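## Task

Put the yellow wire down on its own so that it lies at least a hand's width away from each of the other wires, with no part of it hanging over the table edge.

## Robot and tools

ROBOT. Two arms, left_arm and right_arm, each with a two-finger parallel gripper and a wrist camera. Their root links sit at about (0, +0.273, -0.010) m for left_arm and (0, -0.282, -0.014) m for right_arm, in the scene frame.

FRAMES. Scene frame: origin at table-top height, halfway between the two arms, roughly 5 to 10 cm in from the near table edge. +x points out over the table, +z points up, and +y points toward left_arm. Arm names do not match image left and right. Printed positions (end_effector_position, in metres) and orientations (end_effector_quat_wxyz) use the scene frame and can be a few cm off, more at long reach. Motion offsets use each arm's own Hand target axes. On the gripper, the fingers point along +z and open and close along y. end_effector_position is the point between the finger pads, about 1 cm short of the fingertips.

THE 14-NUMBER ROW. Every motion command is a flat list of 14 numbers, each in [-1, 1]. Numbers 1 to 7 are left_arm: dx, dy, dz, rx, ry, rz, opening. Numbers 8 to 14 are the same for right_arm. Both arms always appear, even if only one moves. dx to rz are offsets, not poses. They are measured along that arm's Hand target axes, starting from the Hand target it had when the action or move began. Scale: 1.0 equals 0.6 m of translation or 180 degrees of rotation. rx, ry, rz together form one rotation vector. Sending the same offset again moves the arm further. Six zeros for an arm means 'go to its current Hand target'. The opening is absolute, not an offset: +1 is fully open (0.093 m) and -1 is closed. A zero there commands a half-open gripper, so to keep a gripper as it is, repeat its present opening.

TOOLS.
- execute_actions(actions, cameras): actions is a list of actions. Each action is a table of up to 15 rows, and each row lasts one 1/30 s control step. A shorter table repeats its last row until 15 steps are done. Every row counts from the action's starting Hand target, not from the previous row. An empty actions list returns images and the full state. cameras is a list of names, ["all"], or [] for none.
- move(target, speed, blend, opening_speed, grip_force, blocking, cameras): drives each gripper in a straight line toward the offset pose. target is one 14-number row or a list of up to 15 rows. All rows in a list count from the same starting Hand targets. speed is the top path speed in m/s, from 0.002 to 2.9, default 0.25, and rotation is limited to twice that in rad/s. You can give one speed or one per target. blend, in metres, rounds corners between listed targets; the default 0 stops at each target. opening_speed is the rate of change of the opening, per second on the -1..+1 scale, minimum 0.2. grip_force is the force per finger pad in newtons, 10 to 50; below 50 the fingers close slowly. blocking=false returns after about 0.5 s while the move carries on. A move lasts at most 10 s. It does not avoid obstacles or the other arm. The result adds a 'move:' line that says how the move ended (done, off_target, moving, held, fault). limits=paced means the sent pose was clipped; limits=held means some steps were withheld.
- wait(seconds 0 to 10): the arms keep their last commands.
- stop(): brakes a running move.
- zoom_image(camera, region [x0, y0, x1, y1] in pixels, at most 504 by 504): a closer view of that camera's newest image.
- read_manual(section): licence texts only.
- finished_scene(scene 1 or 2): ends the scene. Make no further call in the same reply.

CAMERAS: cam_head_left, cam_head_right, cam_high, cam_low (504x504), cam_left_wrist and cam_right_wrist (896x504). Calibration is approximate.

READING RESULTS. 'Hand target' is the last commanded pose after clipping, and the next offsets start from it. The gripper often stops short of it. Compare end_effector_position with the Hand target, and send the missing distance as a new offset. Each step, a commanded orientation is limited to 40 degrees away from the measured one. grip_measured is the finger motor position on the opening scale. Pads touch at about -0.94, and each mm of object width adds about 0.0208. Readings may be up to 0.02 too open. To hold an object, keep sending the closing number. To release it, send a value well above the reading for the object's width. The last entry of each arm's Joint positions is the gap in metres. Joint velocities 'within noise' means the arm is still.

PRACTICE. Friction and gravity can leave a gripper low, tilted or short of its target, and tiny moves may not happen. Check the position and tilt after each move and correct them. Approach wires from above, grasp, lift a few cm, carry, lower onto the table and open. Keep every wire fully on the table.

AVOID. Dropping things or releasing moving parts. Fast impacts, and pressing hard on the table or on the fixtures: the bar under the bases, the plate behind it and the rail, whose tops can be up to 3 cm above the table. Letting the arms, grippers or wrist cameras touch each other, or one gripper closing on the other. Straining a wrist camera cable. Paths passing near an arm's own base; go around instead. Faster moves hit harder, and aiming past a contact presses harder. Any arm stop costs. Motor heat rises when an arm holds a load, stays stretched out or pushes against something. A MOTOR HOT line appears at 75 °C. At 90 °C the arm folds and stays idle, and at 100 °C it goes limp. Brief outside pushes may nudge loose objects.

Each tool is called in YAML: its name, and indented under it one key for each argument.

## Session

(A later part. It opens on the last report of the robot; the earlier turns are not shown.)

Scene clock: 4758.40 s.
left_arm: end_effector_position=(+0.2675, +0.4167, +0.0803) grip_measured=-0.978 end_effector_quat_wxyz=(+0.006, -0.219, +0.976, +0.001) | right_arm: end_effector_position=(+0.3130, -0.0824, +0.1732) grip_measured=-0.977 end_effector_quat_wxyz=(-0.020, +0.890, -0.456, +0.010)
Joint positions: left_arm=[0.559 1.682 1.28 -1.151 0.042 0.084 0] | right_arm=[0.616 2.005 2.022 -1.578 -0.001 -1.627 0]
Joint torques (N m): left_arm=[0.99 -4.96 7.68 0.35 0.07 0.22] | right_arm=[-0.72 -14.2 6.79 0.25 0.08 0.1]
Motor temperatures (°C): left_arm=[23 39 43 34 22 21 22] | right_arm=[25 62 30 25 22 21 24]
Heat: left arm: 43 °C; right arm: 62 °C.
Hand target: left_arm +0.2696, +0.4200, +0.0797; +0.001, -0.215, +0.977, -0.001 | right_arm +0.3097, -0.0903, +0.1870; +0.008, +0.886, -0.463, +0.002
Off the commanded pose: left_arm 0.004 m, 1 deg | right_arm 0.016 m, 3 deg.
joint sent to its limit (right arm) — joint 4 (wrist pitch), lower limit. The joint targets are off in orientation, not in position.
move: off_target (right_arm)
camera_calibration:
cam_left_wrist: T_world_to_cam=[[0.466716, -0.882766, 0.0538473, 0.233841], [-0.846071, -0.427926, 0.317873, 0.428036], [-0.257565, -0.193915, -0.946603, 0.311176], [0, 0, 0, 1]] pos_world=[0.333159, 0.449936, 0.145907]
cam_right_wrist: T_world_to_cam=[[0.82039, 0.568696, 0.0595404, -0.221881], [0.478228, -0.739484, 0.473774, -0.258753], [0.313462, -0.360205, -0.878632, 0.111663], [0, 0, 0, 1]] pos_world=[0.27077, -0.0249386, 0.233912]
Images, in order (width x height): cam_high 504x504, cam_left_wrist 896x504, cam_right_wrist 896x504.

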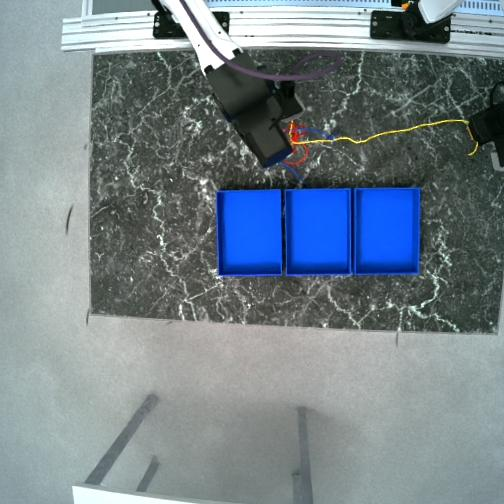

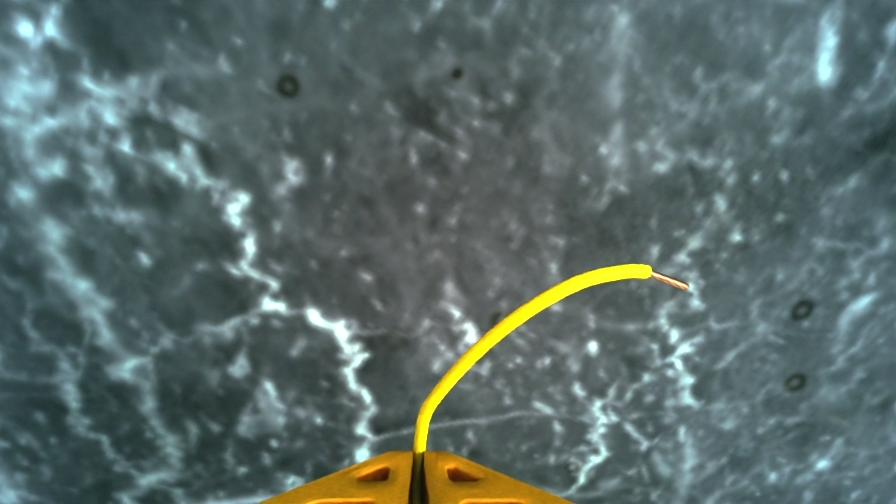

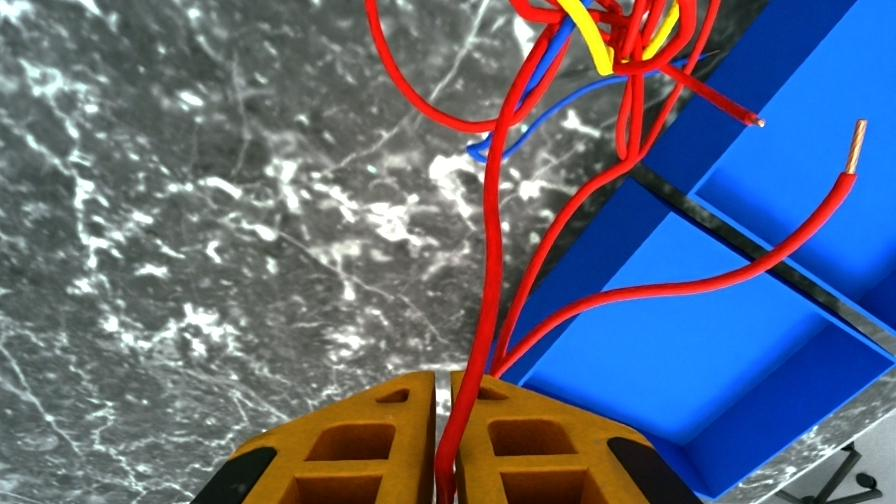

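move:
  target: [0,0,0,0,0,0,-1.0,0.2652,0.1432,0.0283,0,0,0.1667,-1.0]
  speed: 0.1
  cameras: ["cam_left_wrist","cam_right_wrist","cam_high"]

zoom_image:
  camera: "cam_high"
  region: [210, 40, 500, 240]

Scene clock: 4777.70 s.
left_arm: end_effector_position=(+0.2658, +0.4123, +0.0803) grip_measured=-0.978 end_effector_quat_wxyz=(+0.001, -0.219, +0.976, -0.009) | right_arm: end_effector_position=(+0.3320, -0.2687, +0.1645) grip_measured=-0.977 end_effector_quat_wxyz=(+0.014, +0.740, -0.673, -0.006)
Joint positions: left_arm=[0.559 1.682 1.28 -1.167 0.06 0.086 0] | right_arm=[0.113 1.892 1.841 -1.576 0.03 -1.6 0]
Joint torques (N m): left_arm=[0.98 -4.97 7.65 0.47 -0.09 0.22] | right_arm=[-0.42 -11.67 7.58 0.18 0 0.08]
Motor temperatures (°C): left_arm=[23 37 41 34 22 21 22] | right_arm=[25 61 30 25 22 21 24]
Heat: left arm: 41 °C; right arm: 61 °C.
Hand target: left_arm +0.2695, +0.4200, +0.0797; +0.001, -0.215, +0.977, -0.001 | right_arm +0.3300, -0.2702, +0.1726; +0.007, +0.736, -0.677, +0.004
Off the commanded pose: left_arm 0.009 m, 1 deg | right_arm 0.009 m, 1 deg.
move: done
camera_calibration:
cam_left_wrist: T_world_to_cam=[[0.466164, -0.881796, 0.0716008, 0.229058], [-0.845019, -0.419829, 0.33119, 0.419979], [-0.261982, -0.214893, -0.940843, 0.319272], [0, 0, 0, 1]] pos_world=[0.331755, 0.446911, 0.144891]
cam_right_wrist: T_world_to_cam=[[0.996981, 0.076439, -0.0136656, -0.309811], [0.0734318, -0.870873, 0.485991, -0.304319], [0.0252477, -0.485527, -0.873857, 0.0920858], [0, 0, 0, 1]] pos_world=[0.328897, -0.196631, 0.224132]
Images, in order (width x height): cam_high 504x504, cam_left_wrist 896x504, cam_right_wrist 896x504.

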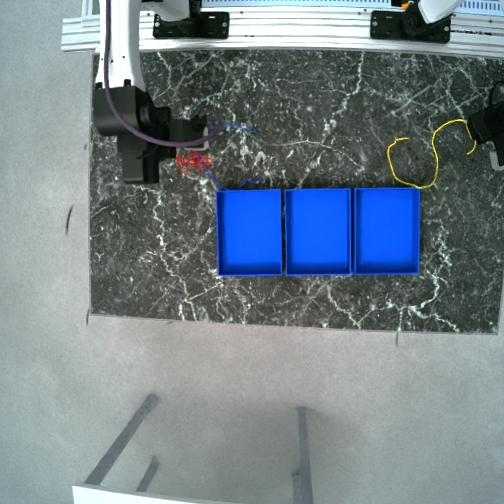

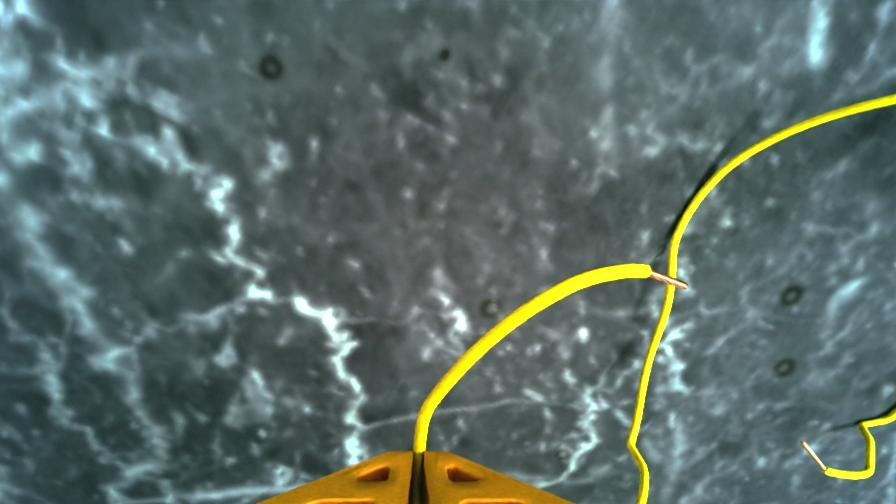

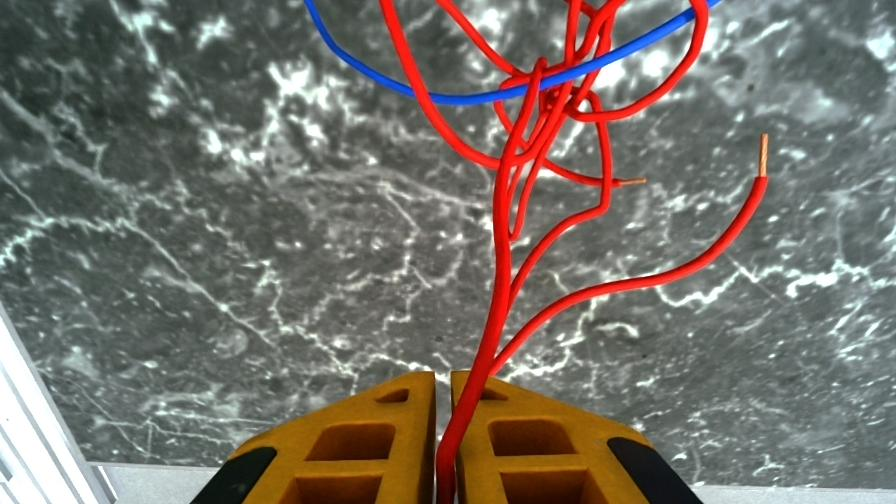

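Scaled by 1.738.

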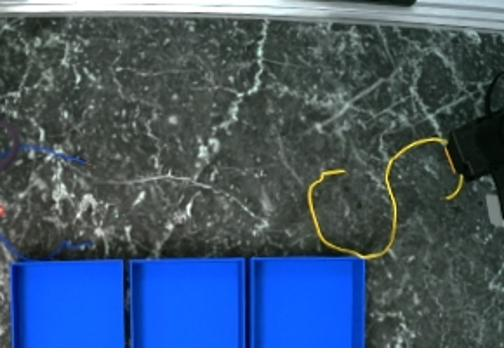

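move:
  target:
    - [0,0,0.0962,0,0,0,-1.0,0,0,0.241,0,0,0,-1.0]
    - [0,0,0.0962,0,0,0,-0.4,0,0,0.241,0,0,0,-0.4]
    - [0,0,-0.1,0,0,0,-0.4,0,0,0.02,0,0,0,-0.4]
  speed: [0.12,0.1,0.2]
  opening_speed: 0.6
  cameras: ["cam_left_wrist","cam_right_wrist","cam_high"]

zoom_image:
  camera: "cam_high"
  region: [90, 40, 500, 330]

Scene clock: 4808.13 s.
left_arm: end_effector_position=(+0.2721, +0.4154, +0.1284) grip_measured=-0.402 end_effector_quat_wxyz=(-0.010, -0.218, +0.976, -0.013) | right_arm: end_effector_position=(+0.3294, -0.2722, +0.1511) grip_measured=-0.401 end_effector_quat_wxyz=(+0.013, +0.736, -0.677, -0.005)
Joint positions: left_arm=[0.564 1.716 1.51 -1.385 0.059 0.094 0.026] | right_arm=[0.102 1.867 1.754 -1.512 0.03 -1.6 0.026]
Joint torques (N m): left_arm=[1.33 -8.75 7.34 0.2 -0.09 0.22] | right_arm=[0.4 -10.33 9.81 0.08 0 0.06]
Motor temperatures (°C): left_arm=[23 36 41 33 22 21 22] | right_arm=[25 58 30 25 22 21 24]
Heat: left arm: 41 °C; right arm: 58 °C.
Hand target: left_arm +0.2696, +0.4202, +0.1397; +0.001, -0.215, +0.977, -0.001 | right_arm +0.3300, -0.2704, +0.1606; +0.007, +0.736, -0.677, +0.004
Off the commanded pose: left_arm 0.013 m, 2 deg | right_arm 0.010 m, 1 deg.
move: off_target (left_arm)
camera_calibration:
cam_left_wrist: T_world_to_cam=[[0.465578, -0.882055, 0.0722205, 0.225652], [-0.839475, -0.414314, 0.351605, 0.404298], [-0.280213, -0.224327, -0.933359, 0.374699], [0, 0, 0, 1]] pos_world=[0.339335, 0.450599, 0.191278]
cam_right_wrist: T_world_to_cam=[[0.997788, 0.0657049, -0.0100824, -0.310916], [0.0623132, -0.871695, 0.486071, -0.297311], [0.0231485, -0.485624, -0.873861, 0.0794808], [0, 0, 0, 1]] pos_world=[0.326915, -0.200138, 0.210835]
Images, in order (width x height): cam_high 504x504, cam_left_wrist 896x504, cam_right_wrist 896x504.

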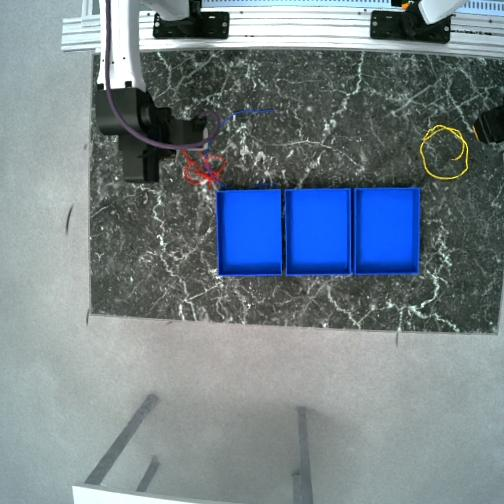

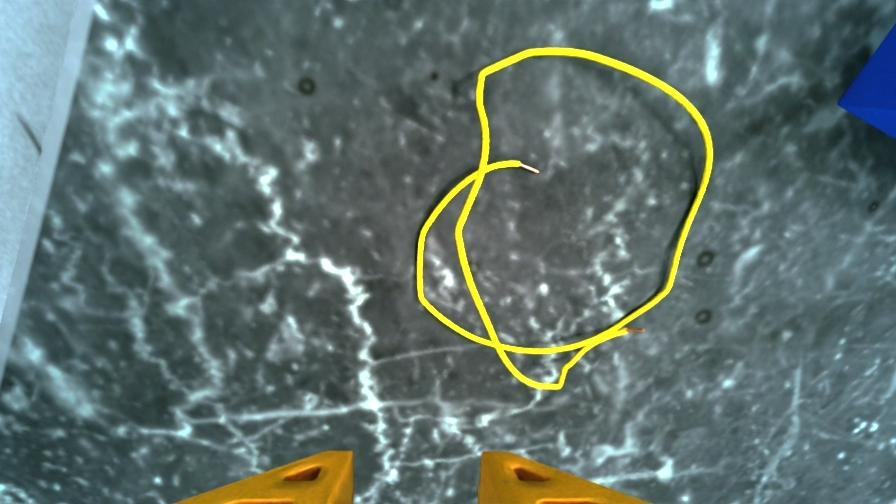

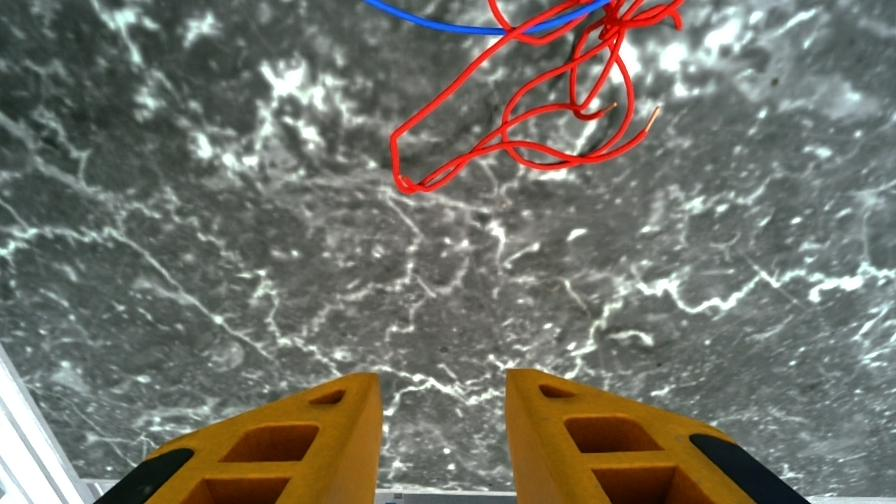

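Scaled by 1.229.

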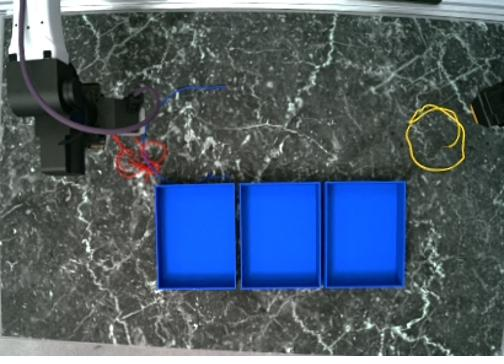

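finished_scene:
  scene: 2

The scene is finished: the task was done.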